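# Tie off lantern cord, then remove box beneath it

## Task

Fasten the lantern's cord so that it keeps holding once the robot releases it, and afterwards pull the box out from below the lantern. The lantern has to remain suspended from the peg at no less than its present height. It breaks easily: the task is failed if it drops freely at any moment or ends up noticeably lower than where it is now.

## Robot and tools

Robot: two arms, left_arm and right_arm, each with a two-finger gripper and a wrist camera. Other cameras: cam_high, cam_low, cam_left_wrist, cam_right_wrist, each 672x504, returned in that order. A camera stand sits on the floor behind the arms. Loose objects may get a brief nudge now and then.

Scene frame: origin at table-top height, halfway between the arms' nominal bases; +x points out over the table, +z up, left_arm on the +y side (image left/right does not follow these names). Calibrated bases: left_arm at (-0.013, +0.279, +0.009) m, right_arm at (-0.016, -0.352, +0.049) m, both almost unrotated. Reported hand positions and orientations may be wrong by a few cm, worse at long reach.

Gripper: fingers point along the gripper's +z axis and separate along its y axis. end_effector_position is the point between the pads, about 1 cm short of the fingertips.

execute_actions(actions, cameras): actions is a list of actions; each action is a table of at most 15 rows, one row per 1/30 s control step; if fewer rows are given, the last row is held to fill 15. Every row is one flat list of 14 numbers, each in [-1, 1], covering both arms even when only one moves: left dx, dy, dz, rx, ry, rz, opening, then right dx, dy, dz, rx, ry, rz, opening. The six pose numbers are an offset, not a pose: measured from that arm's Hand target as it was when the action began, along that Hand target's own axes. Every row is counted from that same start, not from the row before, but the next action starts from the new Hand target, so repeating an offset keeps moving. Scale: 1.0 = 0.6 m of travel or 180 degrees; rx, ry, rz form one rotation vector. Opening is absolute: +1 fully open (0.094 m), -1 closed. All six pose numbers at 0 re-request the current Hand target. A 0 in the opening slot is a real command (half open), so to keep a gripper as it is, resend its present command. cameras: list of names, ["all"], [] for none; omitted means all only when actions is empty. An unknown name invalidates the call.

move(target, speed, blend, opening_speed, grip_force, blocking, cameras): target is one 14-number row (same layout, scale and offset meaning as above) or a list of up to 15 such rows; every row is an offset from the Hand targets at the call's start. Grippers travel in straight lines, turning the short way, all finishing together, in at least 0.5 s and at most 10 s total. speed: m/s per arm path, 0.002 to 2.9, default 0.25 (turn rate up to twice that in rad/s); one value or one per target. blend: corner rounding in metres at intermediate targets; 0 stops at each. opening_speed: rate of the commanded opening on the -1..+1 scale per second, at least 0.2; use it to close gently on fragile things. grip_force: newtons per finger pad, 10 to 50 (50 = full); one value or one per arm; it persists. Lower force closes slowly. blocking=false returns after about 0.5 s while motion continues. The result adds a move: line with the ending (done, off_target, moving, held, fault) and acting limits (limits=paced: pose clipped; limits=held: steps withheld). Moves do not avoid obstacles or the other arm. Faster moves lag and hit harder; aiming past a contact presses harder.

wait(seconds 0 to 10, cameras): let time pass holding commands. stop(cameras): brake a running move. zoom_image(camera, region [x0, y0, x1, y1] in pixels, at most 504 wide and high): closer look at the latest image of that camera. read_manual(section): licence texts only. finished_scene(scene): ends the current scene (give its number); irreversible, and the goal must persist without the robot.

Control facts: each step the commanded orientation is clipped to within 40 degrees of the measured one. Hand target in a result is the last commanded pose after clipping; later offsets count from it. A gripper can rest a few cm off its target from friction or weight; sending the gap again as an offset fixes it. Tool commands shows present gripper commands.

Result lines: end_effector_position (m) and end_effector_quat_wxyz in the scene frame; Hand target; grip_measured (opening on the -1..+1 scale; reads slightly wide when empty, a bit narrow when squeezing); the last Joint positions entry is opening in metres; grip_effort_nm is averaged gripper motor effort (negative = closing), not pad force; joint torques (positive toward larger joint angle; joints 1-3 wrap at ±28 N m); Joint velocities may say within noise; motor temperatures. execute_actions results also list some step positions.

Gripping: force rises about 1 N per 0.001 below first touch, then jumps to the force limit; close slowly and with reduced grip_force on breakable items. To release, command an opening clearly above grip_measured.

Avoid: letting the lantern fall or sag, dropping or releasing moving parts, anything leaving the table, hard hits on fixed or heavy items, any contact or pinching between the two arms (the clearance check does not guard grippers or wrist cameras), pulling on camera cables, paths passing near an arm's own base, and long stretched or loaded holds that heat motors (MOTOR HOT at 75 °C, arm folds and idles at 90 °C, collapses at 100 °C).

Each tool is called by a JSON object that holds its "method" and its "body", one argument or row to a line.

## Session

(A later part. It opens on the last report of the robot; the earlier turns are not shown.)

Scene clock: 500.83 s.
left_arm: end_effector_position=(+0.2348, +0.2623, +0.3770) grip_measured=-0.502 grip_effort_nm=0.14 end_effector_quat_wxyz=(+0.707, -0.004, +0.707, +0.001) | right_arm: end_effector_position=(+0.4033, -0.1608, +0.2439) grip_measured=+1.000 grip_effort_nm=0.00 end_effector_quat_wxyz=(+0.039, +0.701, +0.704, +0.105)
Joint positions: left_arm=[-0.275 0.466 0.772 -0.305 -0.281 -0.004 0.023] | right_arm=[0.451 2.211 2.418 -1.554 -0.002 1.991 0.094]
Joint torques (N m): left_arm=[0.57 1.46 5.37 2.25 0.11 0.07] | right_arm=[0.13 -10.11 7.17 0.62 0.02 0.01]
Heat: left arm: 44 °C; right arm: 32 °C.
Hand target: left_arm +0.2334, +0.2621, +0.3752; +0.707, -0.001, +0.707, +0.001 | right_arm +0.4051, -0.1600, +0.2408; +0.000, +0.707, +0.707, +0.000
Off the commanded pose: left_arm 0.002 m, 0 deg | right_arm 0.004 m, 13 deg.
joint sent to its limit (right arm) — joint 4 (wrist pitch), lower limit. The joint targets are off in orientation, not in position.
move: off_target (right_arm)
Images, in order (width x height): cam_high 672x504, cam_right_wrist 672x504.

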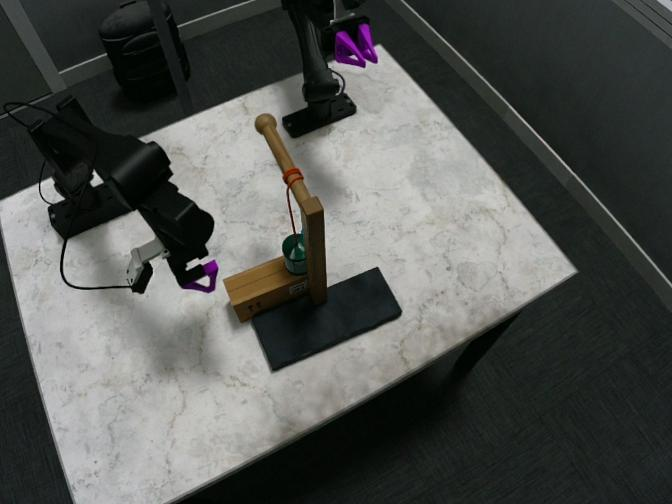

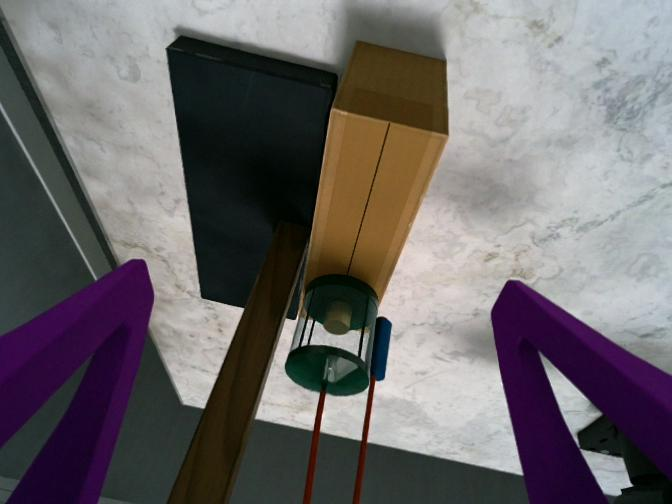

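{"method": "move", "body": {
  "target": [0,0,0,0,0,0,-0.5,0.04,0.01,0.18,0,0,0,1],
  "cameras": ["cam_high","cam_right_wrist"],
  "speed": 0.15
}}

Scene clock: 509.37 s.
left_arm: end_effector_position=(+0.2348, +0.2623, +0.3770) grip_measured=-0.502 grip_effort_nm=0.14 end_effector_quat_wxyz=(+0.707, -0.004, +0.707, +0.001) | right_arm: end_effector_position=(+0.4136, -0.1370, +0.1350) grip_measured=+1.000 grip_effort_nm=0.00 end_effector_quat_wxyz=(+0.001, +0.707, +0.707, +0.010)
Joint positions: left_arm=[-0.275 0.466 0.772 -0.305 -0.281 -0.004 0.023] | right_arm=[0.486 2.492 2.485 -1.545 -0.004 2.031 0.094]
Joint torques (N m): left_arm=[0.51 1.43 5.38 2.25 0.11 0.06] | right_arm=[0.61 -12.66 7.09 0.21 0.05 0.05]
Motor temperatures (°C): left_arm=[22 29 42 45 23 23 24] | right_arm=[24 27 31 25 22 21 25]
Heat: left arm: 45 °C; right arm: 31 °C.
Hand target: left_arm +0.2334, +0.2621, +0.3752; +0.707, -0.001, +0.707, +0.001 | right_arm +0.4111, -0.1360, +0.1329; +0.000, +0.707, +0.707, +0.000
Off the commanded pose: left_arm 0.002 m, 0 deg | right_arm 0.003 m, 1 deg.
move: done
Images, in order (width x height): cam_high 672x504, cam_right_wrist 672x504.

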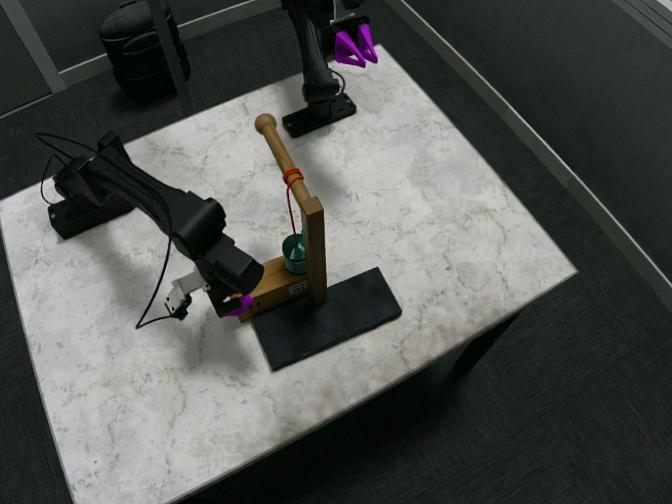

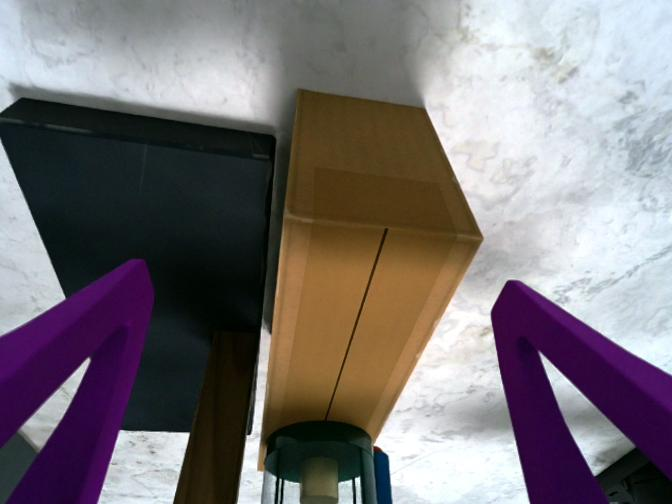

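{"method": "move", "body": {
  "target": [
    [0,0,0,0,0,0,-0.5,0.028,-0.0275,0.0,0,0,0,1],
    [0,0,0,0,0,0,-0.5,0.028,-0.0275,0.117,0,0,0,1]
  ],
  "cameras": ["cam_high","cam_right_wrist","cam_low"],
  "speed": 0.1
}}

Scene clock: 528.73 s.
left_arm: end_effector_position=(+0.2348, +0.2623, +0.3770) grip_measured=-0.502 grip_effort_nm=0.14 end_effector_quat_wxyz=(+0.707, -0.004, +0.707, +0.001) | right_arm: end_effector_position=(+0.3937, -0.1193, +0.0510) grip_measured=+1.000 grip_effort_nm=0.00 end_effector_quat_wxyz=(-0.007, +0.704, +0.710, -0.011)
Joint positions: left_arm=[-0.275 0.466 0.772 -0.305 -0.281 -0.004 0.023] | right_arm=[0.537 2.472 2.114 -1.238 -0.007 2.075 0.094]
Joint torques (N m): left_arm=[0.57 1.43 5.38 2.25 0.12 0.07] | right_arm=[0.16 -17.24 4.07 0.42 0.05 0.06]
Heat: left arm: 46 °C; right arm: 31 °C.
Hand target: left_arm +0.2334, +0.2621, +0.3752; +0.707, -0.001, +0.707, +0.001 | right_arm +0.3947, -0.1191, +0.0627; +0.000, +0.707, +0.707, +0.000
Off the commanded pose: left_arm 0.002 m, 0 deg | right_arm 0.012 m, 2 deg.
joint sent to its limit (right arm) — joint 6 (wrist roll), upper limit. The joint targets still meet the commanded pose.
move: off_target (right_arm)
Images, in order (width x height): cam_high 672x504, cam_low 672x504, cam_right_wrist 672x504.

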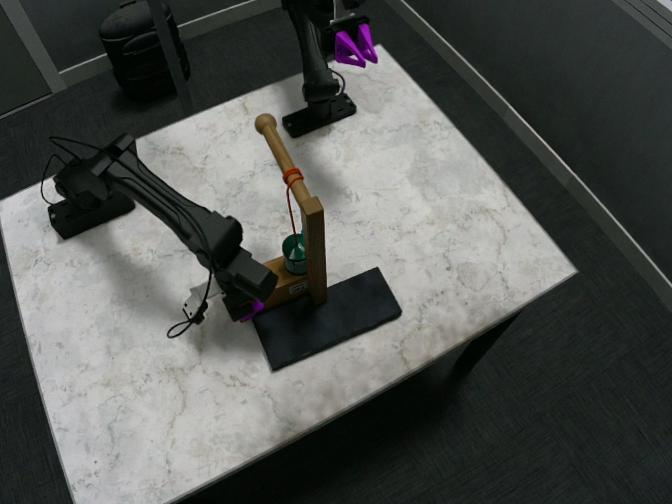

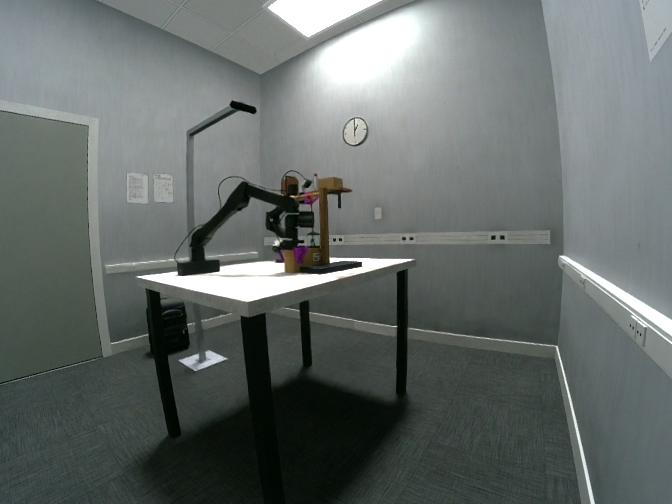

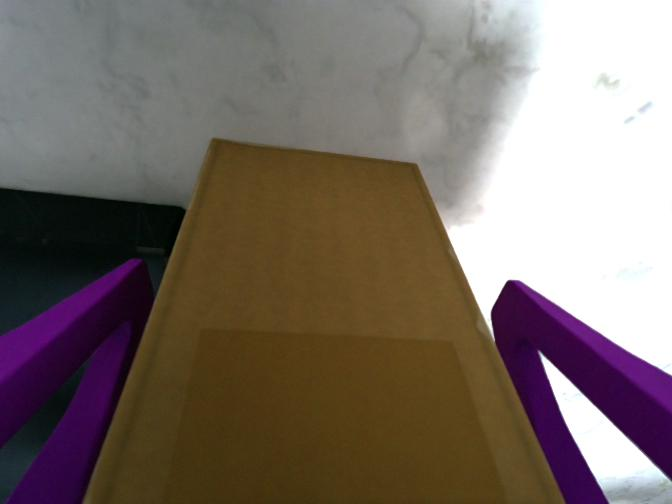

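{"method": "move", "body": {
  "target": [0,0,0,0,0,0,-0.5,0,0,0,0,0,0,0.15],
  "cameras": ["cam_right_wrist","cam_high"],
  "opening_speed": 0.4
}}

Scene clock: 536.67 s.
left_arm: end_effector_position=(+0.2348, +0.2623, +0.3770) grip_measured=-0.502 grip_effort_nm=0.14 end_effector_quat_wxyz=(+0.707, -0.004, +0.707, +0.001) | right_arm: end_effector_position=(+0.3956, -0.1182, +0.0510) grip_measured=+0.344 grip_effort_nm=-1.02 end_effector_quat_wxyz=(-0.006, +0.706, +0.708, -0.007)
Joint positions: left_arm=[-0.275 0.466 0.772 -0.305 -0.281 -0.004 0.023] | right_arm=[0.537 2.472 2.114 -1.229 -0.007 2.079 0.063]
Joint torques (N m): left_arm=[0.54 1.44 5.38 2.26 0.11 0.07] | right_arm=[0.14 -17.25 4.08 0.35 0.06 0.01]
Motor temperatures (°C): left_arm=[22 28 42 46 23 23 23] | right_arm=[24 35 30 24 22 21 25]
Heat: left arm: 46 °C; right arm: 35 °C.
Hand target: left_arm +0.2334, +0.2621, +0.3752; +0.707, -0.001, +0.707, +0.001 | right_arm +0.3947, -0.1191, +0.0627; +0.000, +0.707, +0.707, +0.000
Off the commanded pose: left_arm 0.002 m, 0 deg | right_arm 0.012 m, 1 deg.
joint sent to its limit (right arm) — joint 6 (wrist roll), upper limit. The joint targets still meet the commanded pose.
move: off_target (right_arm)
Images, in order (width x height): cam_high 672x504, cam_right_wrist 672x504.

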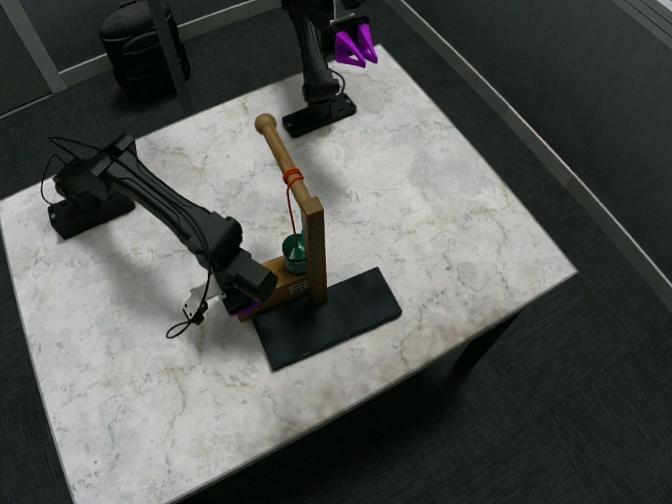

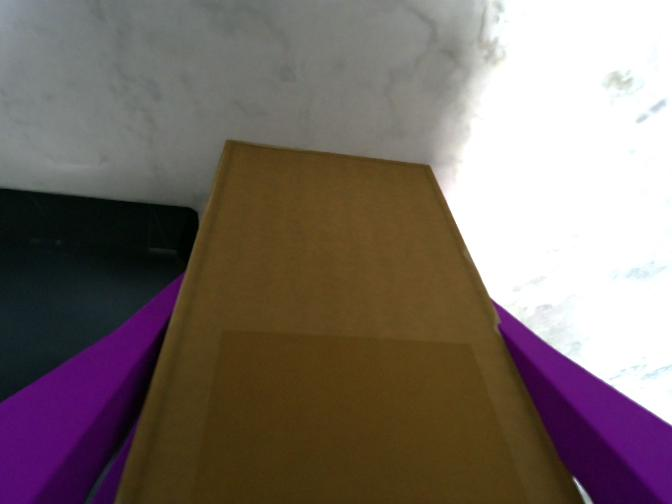

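{"method": "move", "body": {
  "target": [0,0,0,0,0,0,-0.5,-0.05,0,0,0,0,0,0.15],
  "cameras": ["cam_high","cam_low"],
  "speed": 0.03
}}

{"method": "zoom_image", "body": {
  "camera": "cam_high",
  "region": [220, 120, 380, 320]
}}

{"method": "zoom_image", "body": {
  "camera": "cam_low",
  "region": [250, 150, 380, 290]
}}

Scene clock: 546.17 s.
left_arm: end_effector_position=(+0.2348, +0.2623, +0.3770) grip_measured=-0.502 grip_effort_nm=0.14 end_effector_quat_wxyz=(+0.707, -0.004, +0.707, +0.001) | right_arm: end_effector_position=(+0.3932, -0.1429, +0.0508) grip_measured=+0.343 grip_effort_nm=-1.03 end_effector_quat_wxyz=(-0.006, +0.705, +0.709, -0.007)
Joint positions: left_arm=[-0.275 0.466 0.772 -0.305 -0.281 -0.004 0.023] | right_arm=[0.493 2.404 1.99 -1.174 -0.007 2.032 0.063]
Joint torques (N m): left_arm=[0.51 1.43 5.41 2.25 0.11 0.05] | right_arm=[-1.01 -16.85 4.05 0.34 0.07 -0.05]
Heat: left arm: 46 °C; right arm: 39 °C.
Hand target: left_arm +0.2334, +0.2621, +0.3752; +0.707, -0.001, +0.707, +0.001 | right_arm +0.3947, -0.1492, +0.0627; +0.000, +0.707, +0.707, +0.000
Off the commanded pose: left_arm 0.002 m, 0 deg | right_arm 0.013 m, 1 deg.
move: off_target (right_arm)
Images, in order (width x height): cam_high 672x504, cam_low 672x504.

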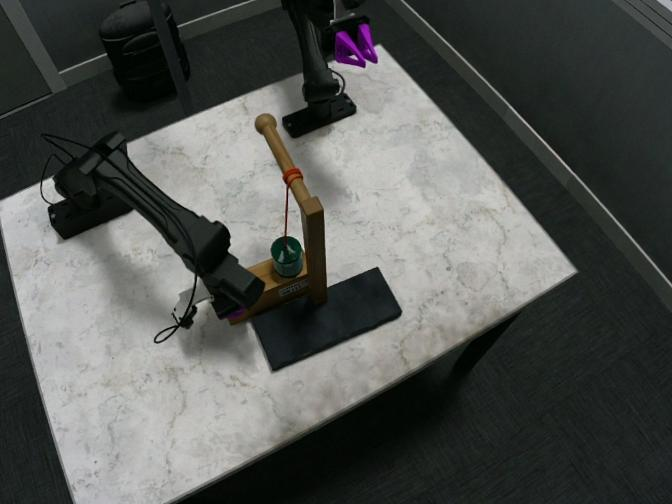

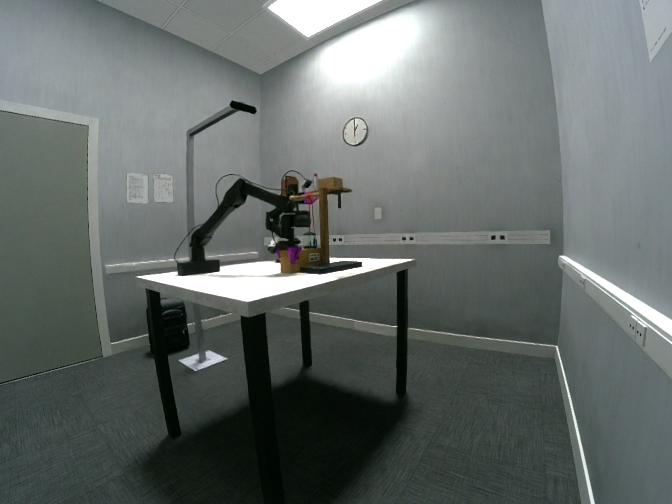

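Scaled by 2.520 from the camera's 672x504 image, which has a finer 960x720 frame.

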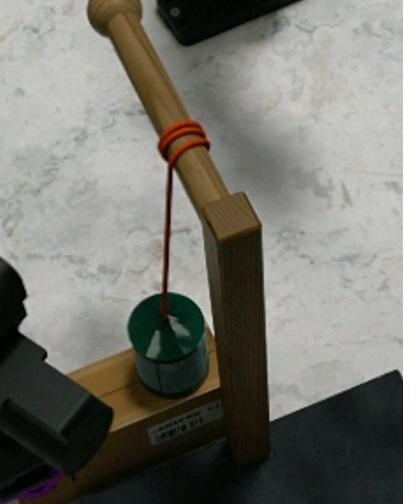

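Scaled by 3.600 from the camera's 672x504 image, which has a finer 960x720 frame.

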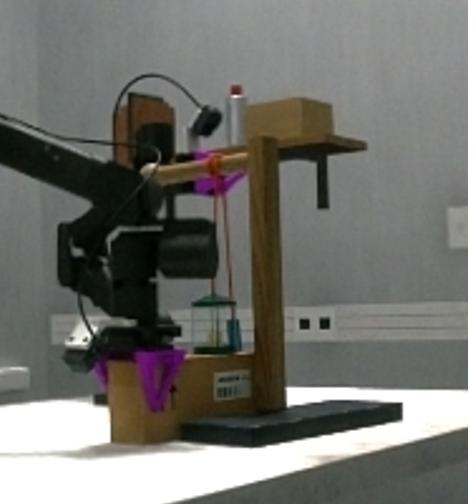

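{"method": "move", "body": {
  "target": [0,0,0,0,0,0,-0.5,-0.04,0,0,0,0,0,0.15],
  "cameras": ["cam_high","cam_low"],
  "speed": 0.02
}}

{"method": "zoom_image", "body": {
  "camera": "cam_high",
  "region": [220, 120, 380, 320]
}}

{"method": "zoom_image", "body": {
  "camera": "cam_low",
  "region": [250, 150, 380, 290]
}}

Scene clock: 554.90 s.
left_arm: end_effector_position=(+0.2348, +0.2623, +0.3770) grip_measured=-0.502 grip_effort_nm=0.14 end_effector_quat_wxyz=(+0.707, -0.004, +0.707, +0.001) | right_arm: end_effector_position=(+0.3931, -0.1661, +0.0508) grip_measured=+0.343 grip_effort_nm=-1.03 end_effector_quat_wxyz=(-0.007, +0.704, +0.710, -0.007)
Joint positions: left_arm=[-0.275 0.466 0.772 -0.305 -0.281 -0.004 0.023] | right_arm=[0.447 2.359 1.909 -1.14 -0.007 1.983 0.063]
Joint torques (N m): left_arm=[0.54 1.4 5.34 2.26 0.11 0.07] | right_arm=[-1.14 -16.58 4.05 0.34 0.07 -0.04]
Motor temperatures (°C): left_arm=[22 28 42 46 23 23 23] | right_arm=[24 40 30 24 22 21 26]
Heat: left arm: 46 °C; right arm: 40 °C.
Hand target: left_arm +0.2334, +0.2621, +0.3752; +0.707, -0.001, +0.707, +0.001 | right_arm +0.3946, -0.1731, +0.0627; +0.000, +0.707, +0.707, +0.000
Off the commanded pose: left_arm 0.002 m, 0 deg | right_arm 0.014 m, 1 deg.
move: off_target (right_arm)
Images, in order (width x height): cam_high 672x504, cam_low 672x504.

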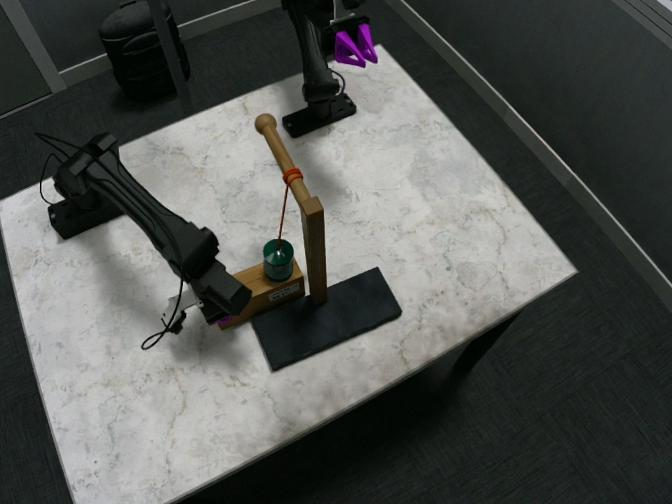

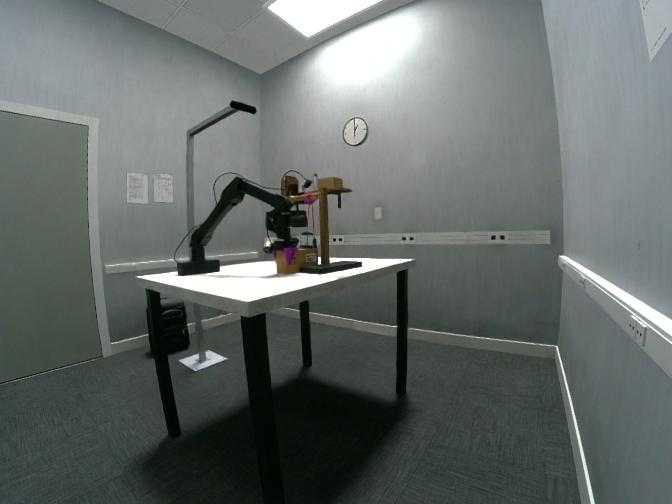

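Scaled by 2.520 from the camera's 672x504 image, which has a finer 960x720 frame.

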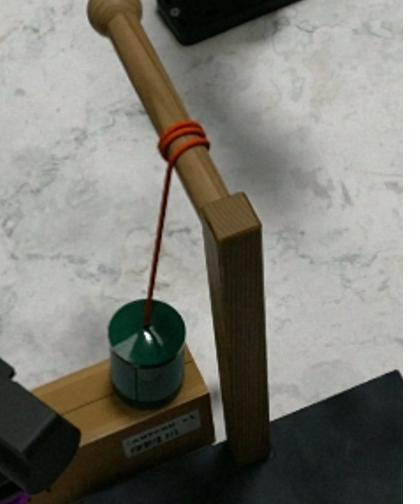

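Scaled by 3.600 from the camera's 672x504 image, which has a finer 960x720 frame.

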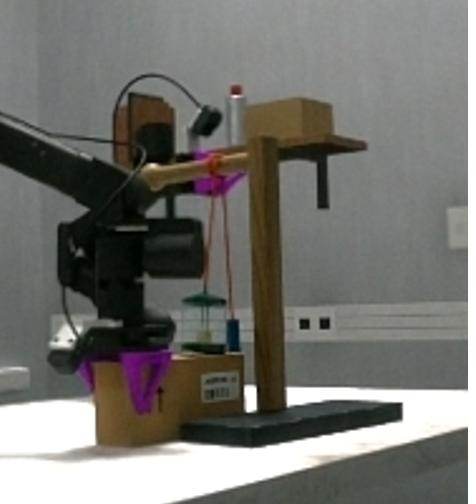

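{"method": "zoom_image", "body": {
  "camera": "cam_low",
  "region": [290, 180, 340, 270]
}}

{"method": "zoom_image", "body": {
  "camera": "cam_high",
  "region": [255, 160, 325, 300]
}}

Scaled by 5.600 from the camera's 672x504 image, which has a finer 960x720 frame.

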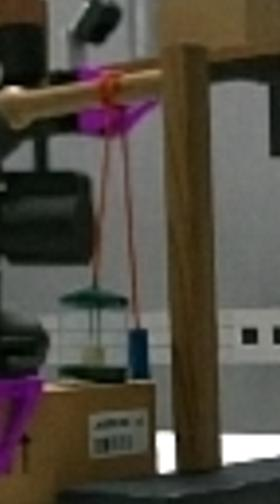

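Scaled by 3.600 from the camera's 672x504 image, which has a finer 960x720 frame.

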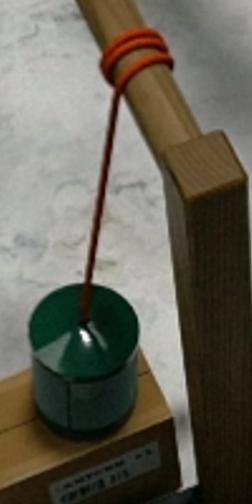

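{"method": "move", "body": {
  "target": [0,0,0,0,0,0,-0.5,0.09,0,0,0,0,0,0.15],
  "cameras": ["cam_high","cam_low"],
  "speed": 0.03
}}

{"method": "zoom_image", "body": {
  "camera": "cam_high",
  "region": [255, 160, 325, 300]
}}

{"method": "zoom_image", "body": {
  "camera": "cam_low",
  "region": [290, 180, 340, 270]
}}

Scene clock: 579.17 s.
left_arm: end_effector_position=(+0.2348, +0.2623, +0.3770) grip_measured=-0.502 grip_effort_nm=0.14 end_effector_quat_wxyz=(+0.707, -0.004, +0.707, +0.001) | right_arm: end_effector_position=(+0.3914, -0.1273, +0.0578) grip_measured=+0.342 grip_effort_nm=-1.03 end_effector_quat_wxyz=(+0.001, +0.707, +0.707, -0.007)
Joint positions: left_arm=[-0.275 0.466 0.772 -0.305 -0.281 -0.004 0.023] | right_arm=[0.53 2.421 2.048 -1.211 0.007 2.075 0.063]
Joint torques (N m): left_arm=[0.5 1.4 5.38 2.26 0.12 0.07] | right_arm=[0.88 -12.88 8.47 0.23 -0.08 0.04]
Heat: left arm: 47 °C; right arm: 41 °C.
Hand target: left_arm +0.2334, +0.2621, +0.3752; +0.707, -0.001, +0.707, +0.001 | right_arm +0.3947, -0.1191, +0.0627; +0.000, +0.707, +0.707, +0.000
Off the commanded pose: left_arm 0.002 m, 0 deg | right_arm 0.010 m, 1 deg.
joint sent to its limit (right arm) — joint 6 (wrist roll), upper limit. The joint targets still meet the commanded pose.
move: done
Images, in order (width x height): cam_high 672x504, cam_low 672x504.

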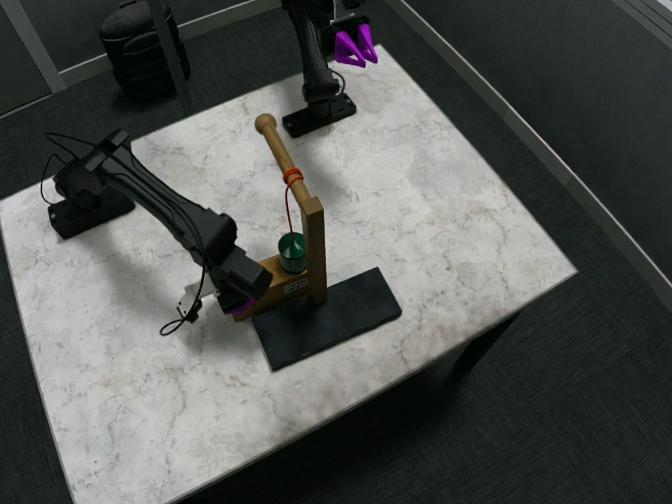

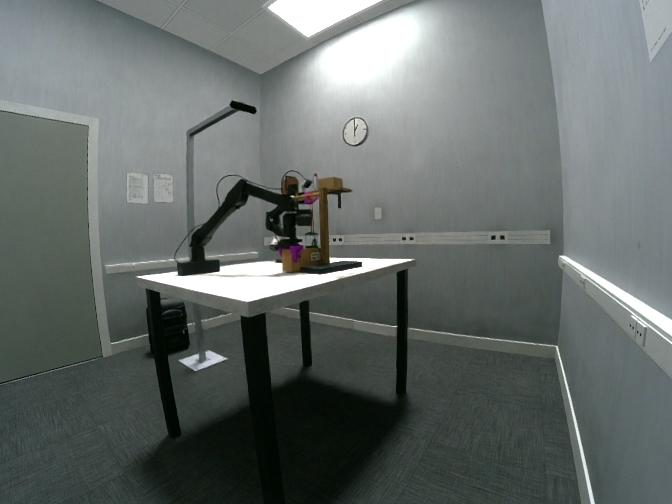

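Scaled by 3.600 from the camera's 672x504 image, which has a finer 960x720 frame.

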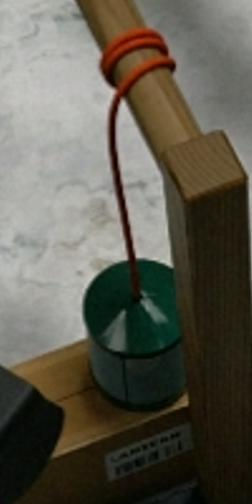

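Scaled by 5.600 from the camera's 672x504 image, which has a finer 960x720 frame.

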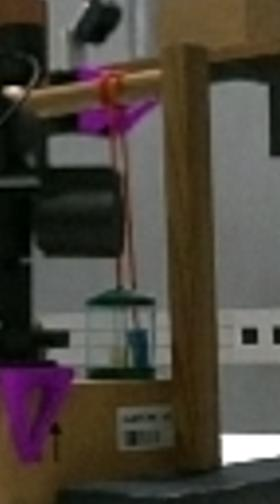

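{"method": "move", "body": {
  "target": [
    [0,0,0,0,0,0,-0.5,0,0,0,0,0,0,1],
    [0,0,0,0,0,0,-0.5,0,0,-0.01,0,0,0,1],
    [0,0,0,0,0,0,-0.5,-0.02,0,-0.13,0,0,0,1],
    [0,0,0,0,0,0,-0.5,-0.15,-0.05,-0.27,0,0,0,1]
  ],
  "blend": [0,0,0.02,0],
  "cameras": ["cam_high","cam_right_wrist"],
  "speed": 0.15
}}

Scene clock: 623.83 s.
left_arm: end_effector_position=(+0.2348, +0.2623, +0.3770) grip_measured=-0.502 grip_effort_nm=0.14 end_effector_quat_wxyz=(+0.707, -0.004, +0.707, +0.001) | right_arm: end_effector_position=(+0.3730, -0.2038, +0.2218) grip_measured=+0.997 grip_effort_nm=0.15 end_effector_quat_wxyz=(+0.016, +0.708, +0.705, +0.042)
Joint positions: left_arm=[-0.275 0.466 0.772 -0.305 -0.281 -0.004 0.023] | right_arm=[0.385 2.1 2.165 -1.547 -0.005 1.933 0.094]
Joint torques (N m): left_arm=[0.55 1.43 5.41 2.26 0.12 0.08] | right_arm=[-0.31 -12.79 4.04 0.34 0.05 -0.05]
Heat: left arm: 47 °C; right arm: 40 °C.
Hand target: left_arm +0.2334, +0.2621, +0.3753; +0.707, -0.001, +0.707, +0.001 | right_arm +0.3646, -0.2092, +0.2247; +0.000, +0.707, +0.707, +0.000
Off the commanded pose: left_arm 0.002 m, 0 deg | right_arm 0.010 m, 5 deg.
joint sent to its limit (right arm) — joint 4 (wrist pitch), lower limit. The joint targets are off in orientation, not in position.
move: off_target (right_arm)
Images, in order (width x height): cam_high 672x504, cam_right_wrist 672x504.

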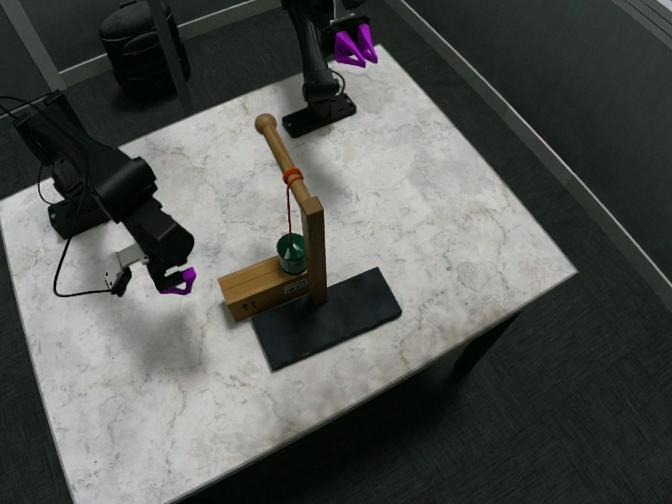

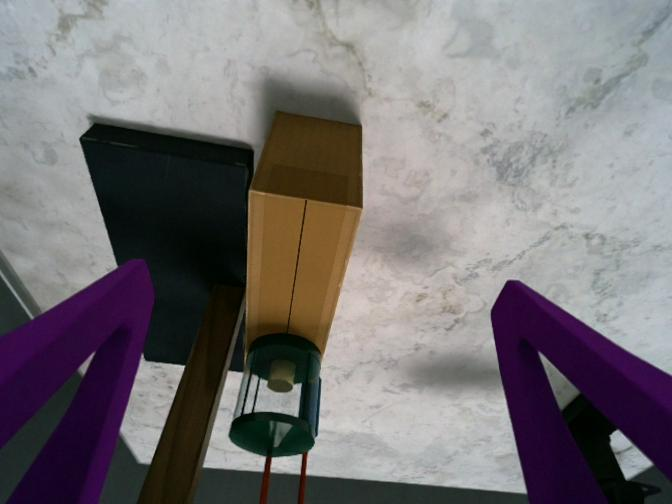

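{"method": "move", "body": {
  "target": [
    [0,0,0,0,0,0,-0.5,0,0,-0.04,0,0,-0.5,1],
    [0,0,0,0,0,0,-0.5,-0.015,-0.036,-0.042,-0.647,-0.113,-0.647,1]
  ],
  "blend": [0.02,0],
  "cameras": ["cam_high","cam_right_wrist"],
  "speed": 0.4
}}

Scene clock: 645.33 s.
left_arm: end_effector_position=(+0.2348, +0.2623, +0.3770) grip_measured=-0.502 grip_effort_nm=0.14 end_effector_quat_wxyz=(+0.707, -0.004, +0.707, +0.001) | right_arm: end_effector_position=(+0.3451, -0.2175, +0.2589) grip_measured=+0.997 grip_effort_nm=0.15 end_effector_quat_wxyz=(+0.586, -0.412, +0.572, +0.398)
Joint positions: left_arm=[-0.275 0.466 0.772 -0.305 -0.281 -0.004 0.023] | right_arm=[-0.095 1.676 0.678 1.018 -1.342 -0.008 0.094]
Joint torques (N m): left_arm=[0.57 1.46 5.37 2.26 0.11 0.08] | right_arm=[-0.24 -5.65 3.77 1.46 -0.04 0.04]
Heat: left arm: 48 °C; right arm: 36 °C.
Hand target: left_arm +0.2334, +0.2621, +0.3753; +0.707, -0.001, +0.707, +0.001 | right_arm +0.3429, -0.2182, +0.2499; +0.579, -0.406, +0.579, +0.406
Off the commanded pose: left_arm 0.002 m, 0 deg | right_arm 0.009 m, 2 deg.
move: done
Images, in order (width x height): cam_high 672x504, cam_right_wrist 672x504.

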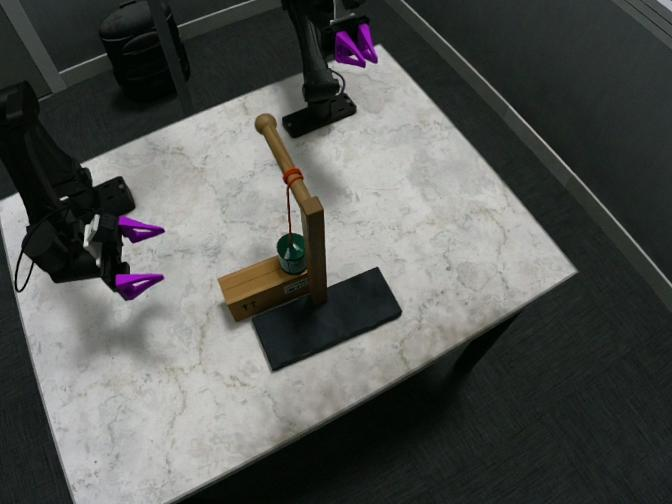

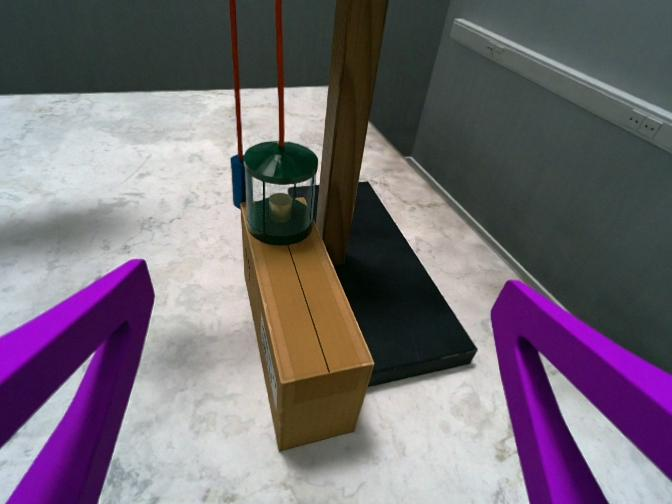

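{"method": "move", "body": {
  "target": [0,0,0,0,0,0,-0.5,0.05,0.03,0.22,0,0,0,1],
  "cameras": ["cam_high","cam_right_wrist"],
  "speed": 0.15
}}

Scene clock: 667.00 s.
left_arm: end_effector_position=(+0.2348, +0.2623, +0.3770) grip_measured=-0.502 grip_effort_nm=0.14 end_effector_quat_wxyz=(+0.707, -0.004, +0.707, +0.001) | right_arm: end_effector_position=(+0.3647, -0.0901, +0.2177) grip_measured=+0.997 grip_effort_nm=0.15 end_effector_quat_wxyz=(+0.573, -0.406, +0.583, +0.408)
Joint positions: left_arm=[-0.275 0.466 0.772 -0.305 -0.281 -0.004 0.023] | right_arm=[0.302 1.898 0.762 1.12 -0.952 -0.003 0.094]
Joint torques (N m): left_arm=[0.5 1.43 5.39 2.26 0.11 0.06] | right_arm=[0.25 -7.21 6.46 1.73 0.08 0.05]
Motor temperatures (°C): left_arm=[22 27 42 48 23 23 23] | right_arm=[24 34 30 25 21 21 26]
Heat: left arm: 48 °C; right arm: 34 °C.
Hand target: left_arm +0.2334, +0.2621, +0.3753; +0.707, -0.001, +0.707, +0.001 | right_arm +0.3711, -0.0880, +0.2199; +0.579, -0.406, +0.579, +0.406
Off the commanded pose: left_arm 0.002 m, 0 deg | right_arm 0.007 m, 1 deg.
move: done
Images, in order (width x height): cam_high 672x504, cam_right_wrist 672x504.

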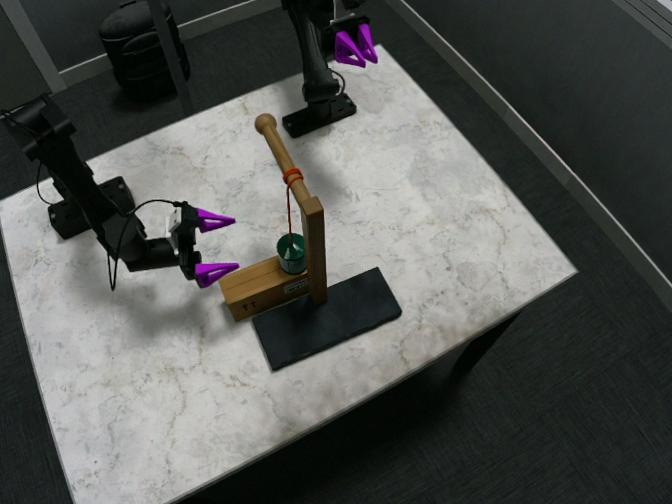

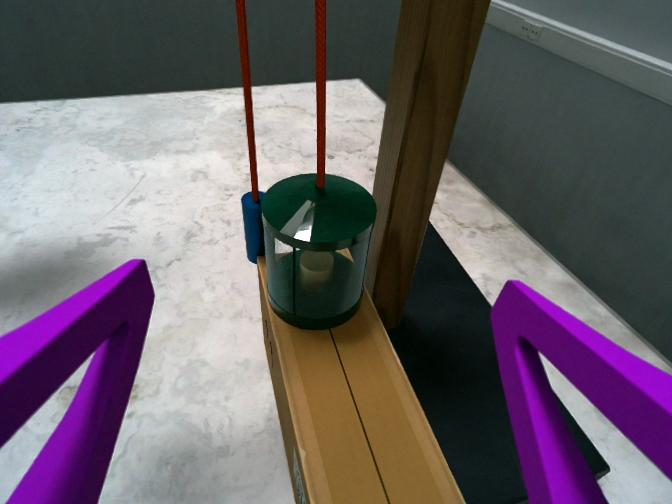

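{"method": "move", "body": {
  "target": [0,0,0,0,0,0,-0.5,-0.023,0,0.165,0,0,0,1],
  "cameras": ["cam_high","cam_right_wrist","cam_low"],
  "speed": 0.08
}}

{"method": "zoom_image", "body": {
  "camera": "cam_low",
  "region": [270, 170, 350, 270]
}}

{"method": "zoom_image", "body": {
  "camera": "cam_high",
  "region": [200, 140, 340, 320]
}}

Scene clock: 682.87 s.
left_arm: end_effector_position=(+0.2348, +0.2623, +0.3770) grip_measured=-0.502 grip_effort_nm=0.14 end_effector_quat_wxyz=(+0.707, -0.004, +0.707, +0.001) | right_arm: end_effector_position=(+0.3991, +0.0007, +0.2398) grip_measured=+0.997 grip_effort_nm=0.15 end_effector_quat_wxyz=(+0.586, -0.409, +0.570, +0.405)
Joint positions: left_arm=[-0.275 0.466 0.772 -0.305 -0.281 -0.004 0.023] | right_arm=[0.5 2.04 1.074 0.988 -0.753 -0.003 0.094]
Joint torques (N m): left_arm=[0.54 1.47 5.37 2.25 0.12 0.06] | right_arm=[0.49 -8.96 7.42 1.5 0.1 0.03]
Heat: left arm: 48 °C; right arm: 33 °C.
Hand target: left_arm +0.2334, +0.2621, +0.3753; +0.707, -0.001, +0.707, +0.001 | right_arm +0.4047, +0.0051, +0.2337; +0.579, -0.406, +0.579, +0.406
Off the commanded pose: left_arm 0.002 m, 0 deg | right_arm 0.009 m, 1 deg.
move: done
Images, in order (width x height): cam_high 672x504, cam_low 672x504, cam_right_wrist 672x504.

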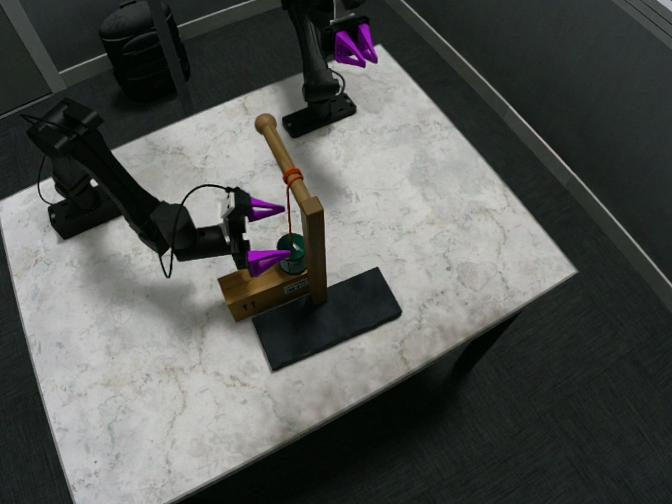

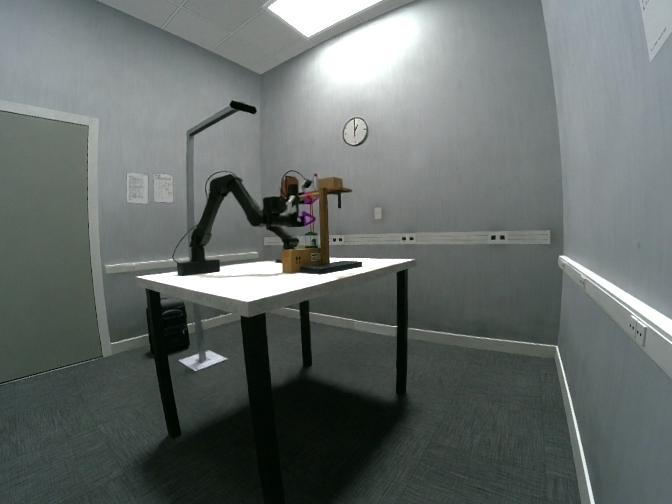

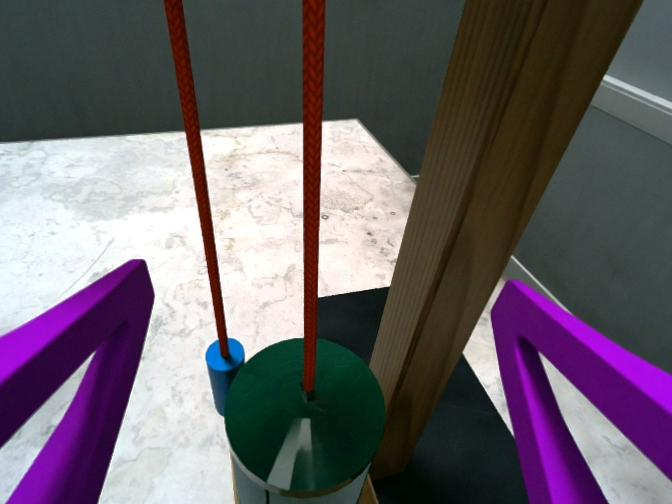

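Scaled by 5.040 from the camera's 672x504 image, which has a finer 960x720 frame.

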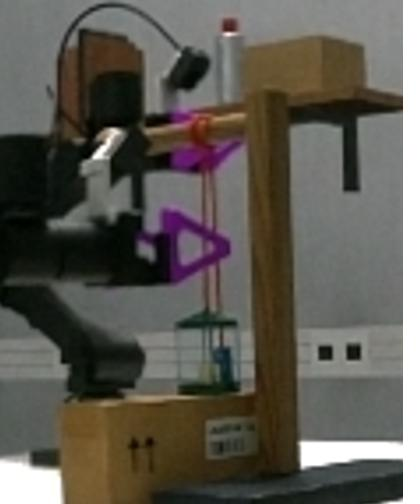

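Scaled by 2.800 from the camera's 672x504 image, which has a finer 960x720 frame.

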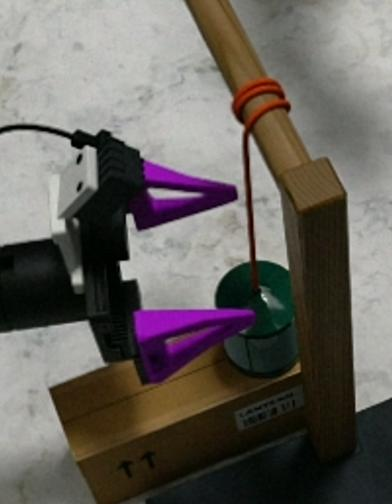

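{"method": "move", "body": {
  "target": [
    [0,0,0,0,0,0,-0.5,0,0.005,0,0,0,0,0.1],
    [0,0,0,0,0,0,-0.5,0,0.005,0.025,0,0,0,0.1]
  ],
  "cameras": ["cam_high","cam_right_wrist"],
  "speed": 0.05
}}

{"method": "zoom_image", "body": {
  "camera": "cam_high",
  "region": [200, 140, 340, 320]
}}

Scene clock: 707.03 s.
left_arm: end_effector_position=(+0.2348, +0.2623, +0.3770) grip_measured=-0.502 grip_effort_nm=0.14 end_effector_quat_wxyz=(+0.707, -0.004, +0.707, +0.001) | right_arm: end_effector_position=(+0.4023, +0.0148, +0.2397) grip_measured=+0.103 grip_effort_nm=-0.15 end_effector_quat_wxyz=(+0.586, -0.408, +0.571, +0.405)
Joint positions: left_arm=[-0.275 0.466 0.772 -0.305 -0.281 -0.004 0.023] | right_arm=[0.528 2.067 1.119 0.969 -0.723 -0.003 0.052]
Joint torques (N m): left_arm=[0.5 1.46 5.41 2.25 0.12 0.06] | right_arm=[0.68 -9.28 7.53 1.52 0.09 0.04]
Heat: left arm: 49 °C; right arm: 35 °C.
Hand target: left_arm +0.2334, +0.2621, +0.3753; +0.707, -0.001, +0.707, +0.001 | right_arm +0.4069, +0.0203, +0.2337; +0.579, -0.406, +0.579, +0.406
Off the commanded pose: left_arm 0.002 m, 0 deg | right_arm 0.009 m, 1 deg.
move: done
Images, in order (width x height): cam_high 672x504, cam_right_wrist 672x504.

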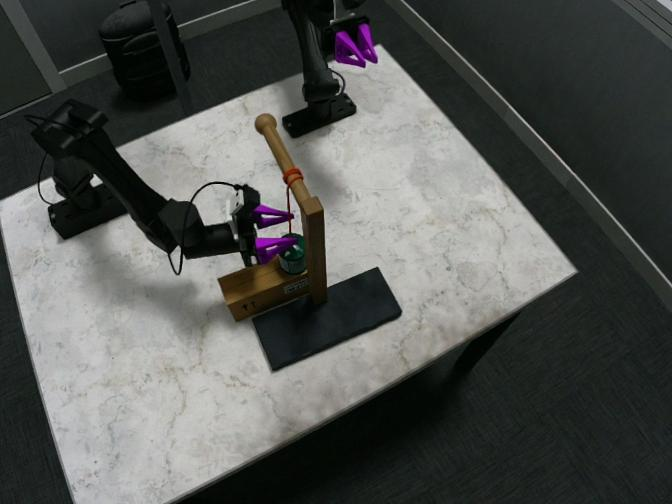

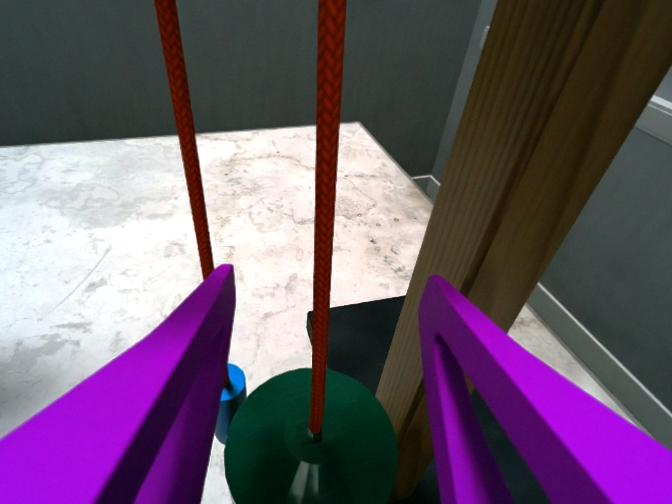

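Scaled by 2.800 from the camera's 672x504 image, which has a finer 960x720 frame.

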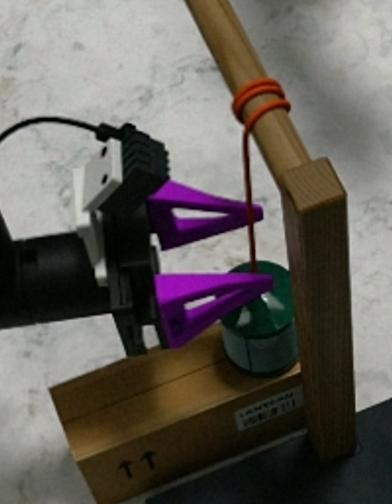

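{"method": "move", "body": {
  "target": [0,0,0,0,0,0,-0.5,0,0,0,0,0,0,-1],
  "cameras": ["cam_high","cam_right_wrist"],
  "opening_speed": 1
}}

{"method": "zoom_image", "body": {
  "camera": "cam_high",
  "region": [200, 140, 340, 320]
}}

Scene clock: 712.90 s.
left_arm: end_effector_position=(+0.2348, +0.2623, +0.3770) grip_measured=-0.502 grip_effort_nm=0.14 end_effector_quat_wxyz=(+0.707, -0.004, +0.707, +0.001) | right_arm: end_effector_position=(+0.4025, +0.0147, +0.2395) grip_measured=-0.930 grip_effort_nm=-1.02 end_effector_quat_wxyz=(+0.586, -0.408, +0.571, +0.404)
Joint positions: left_arm=[-0.275 0.466 0.772 -0.305 -0.281 -0.004 0.023] | right_arm=[0.528 2.067 1.119 0.968 -0.722 -0.003 0.003]
Joint torques (N m): left_arm=[0.55 1.44 5.38 2.26 0.13 0.07] | right_arm=[0.62 -9.31 7.54 1.51 0.09 0.04]
Heat: left arm: 49 °C; right arm: 35 °C.
Hand target: left_arm +0.2334, +0.2621, +0.3753; +0.707, -0.001, +0.707, +0.001 | right_arm +0.4069, +0.0203, +0.2337; +0.579, -0.406, +0.579, +0.406
Off the commanded pose: left_arm 0.002 m, 0 deg | right_arm 0.009 m, 1 deg.
move: done
Images, in order (width x height): cam_high 672x504, cam_right_wrist 672x504.

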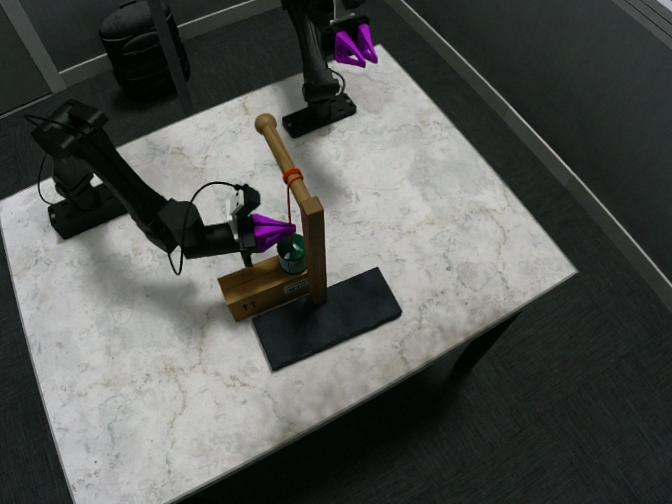

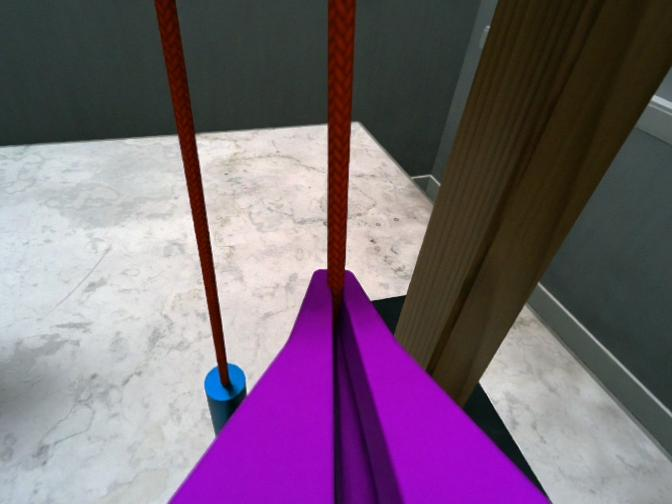

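Scaled by 2.800 from the camera's 672x504 image, which has a finer 960x720 frame.

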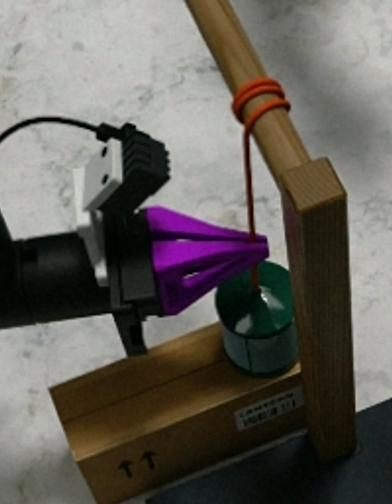

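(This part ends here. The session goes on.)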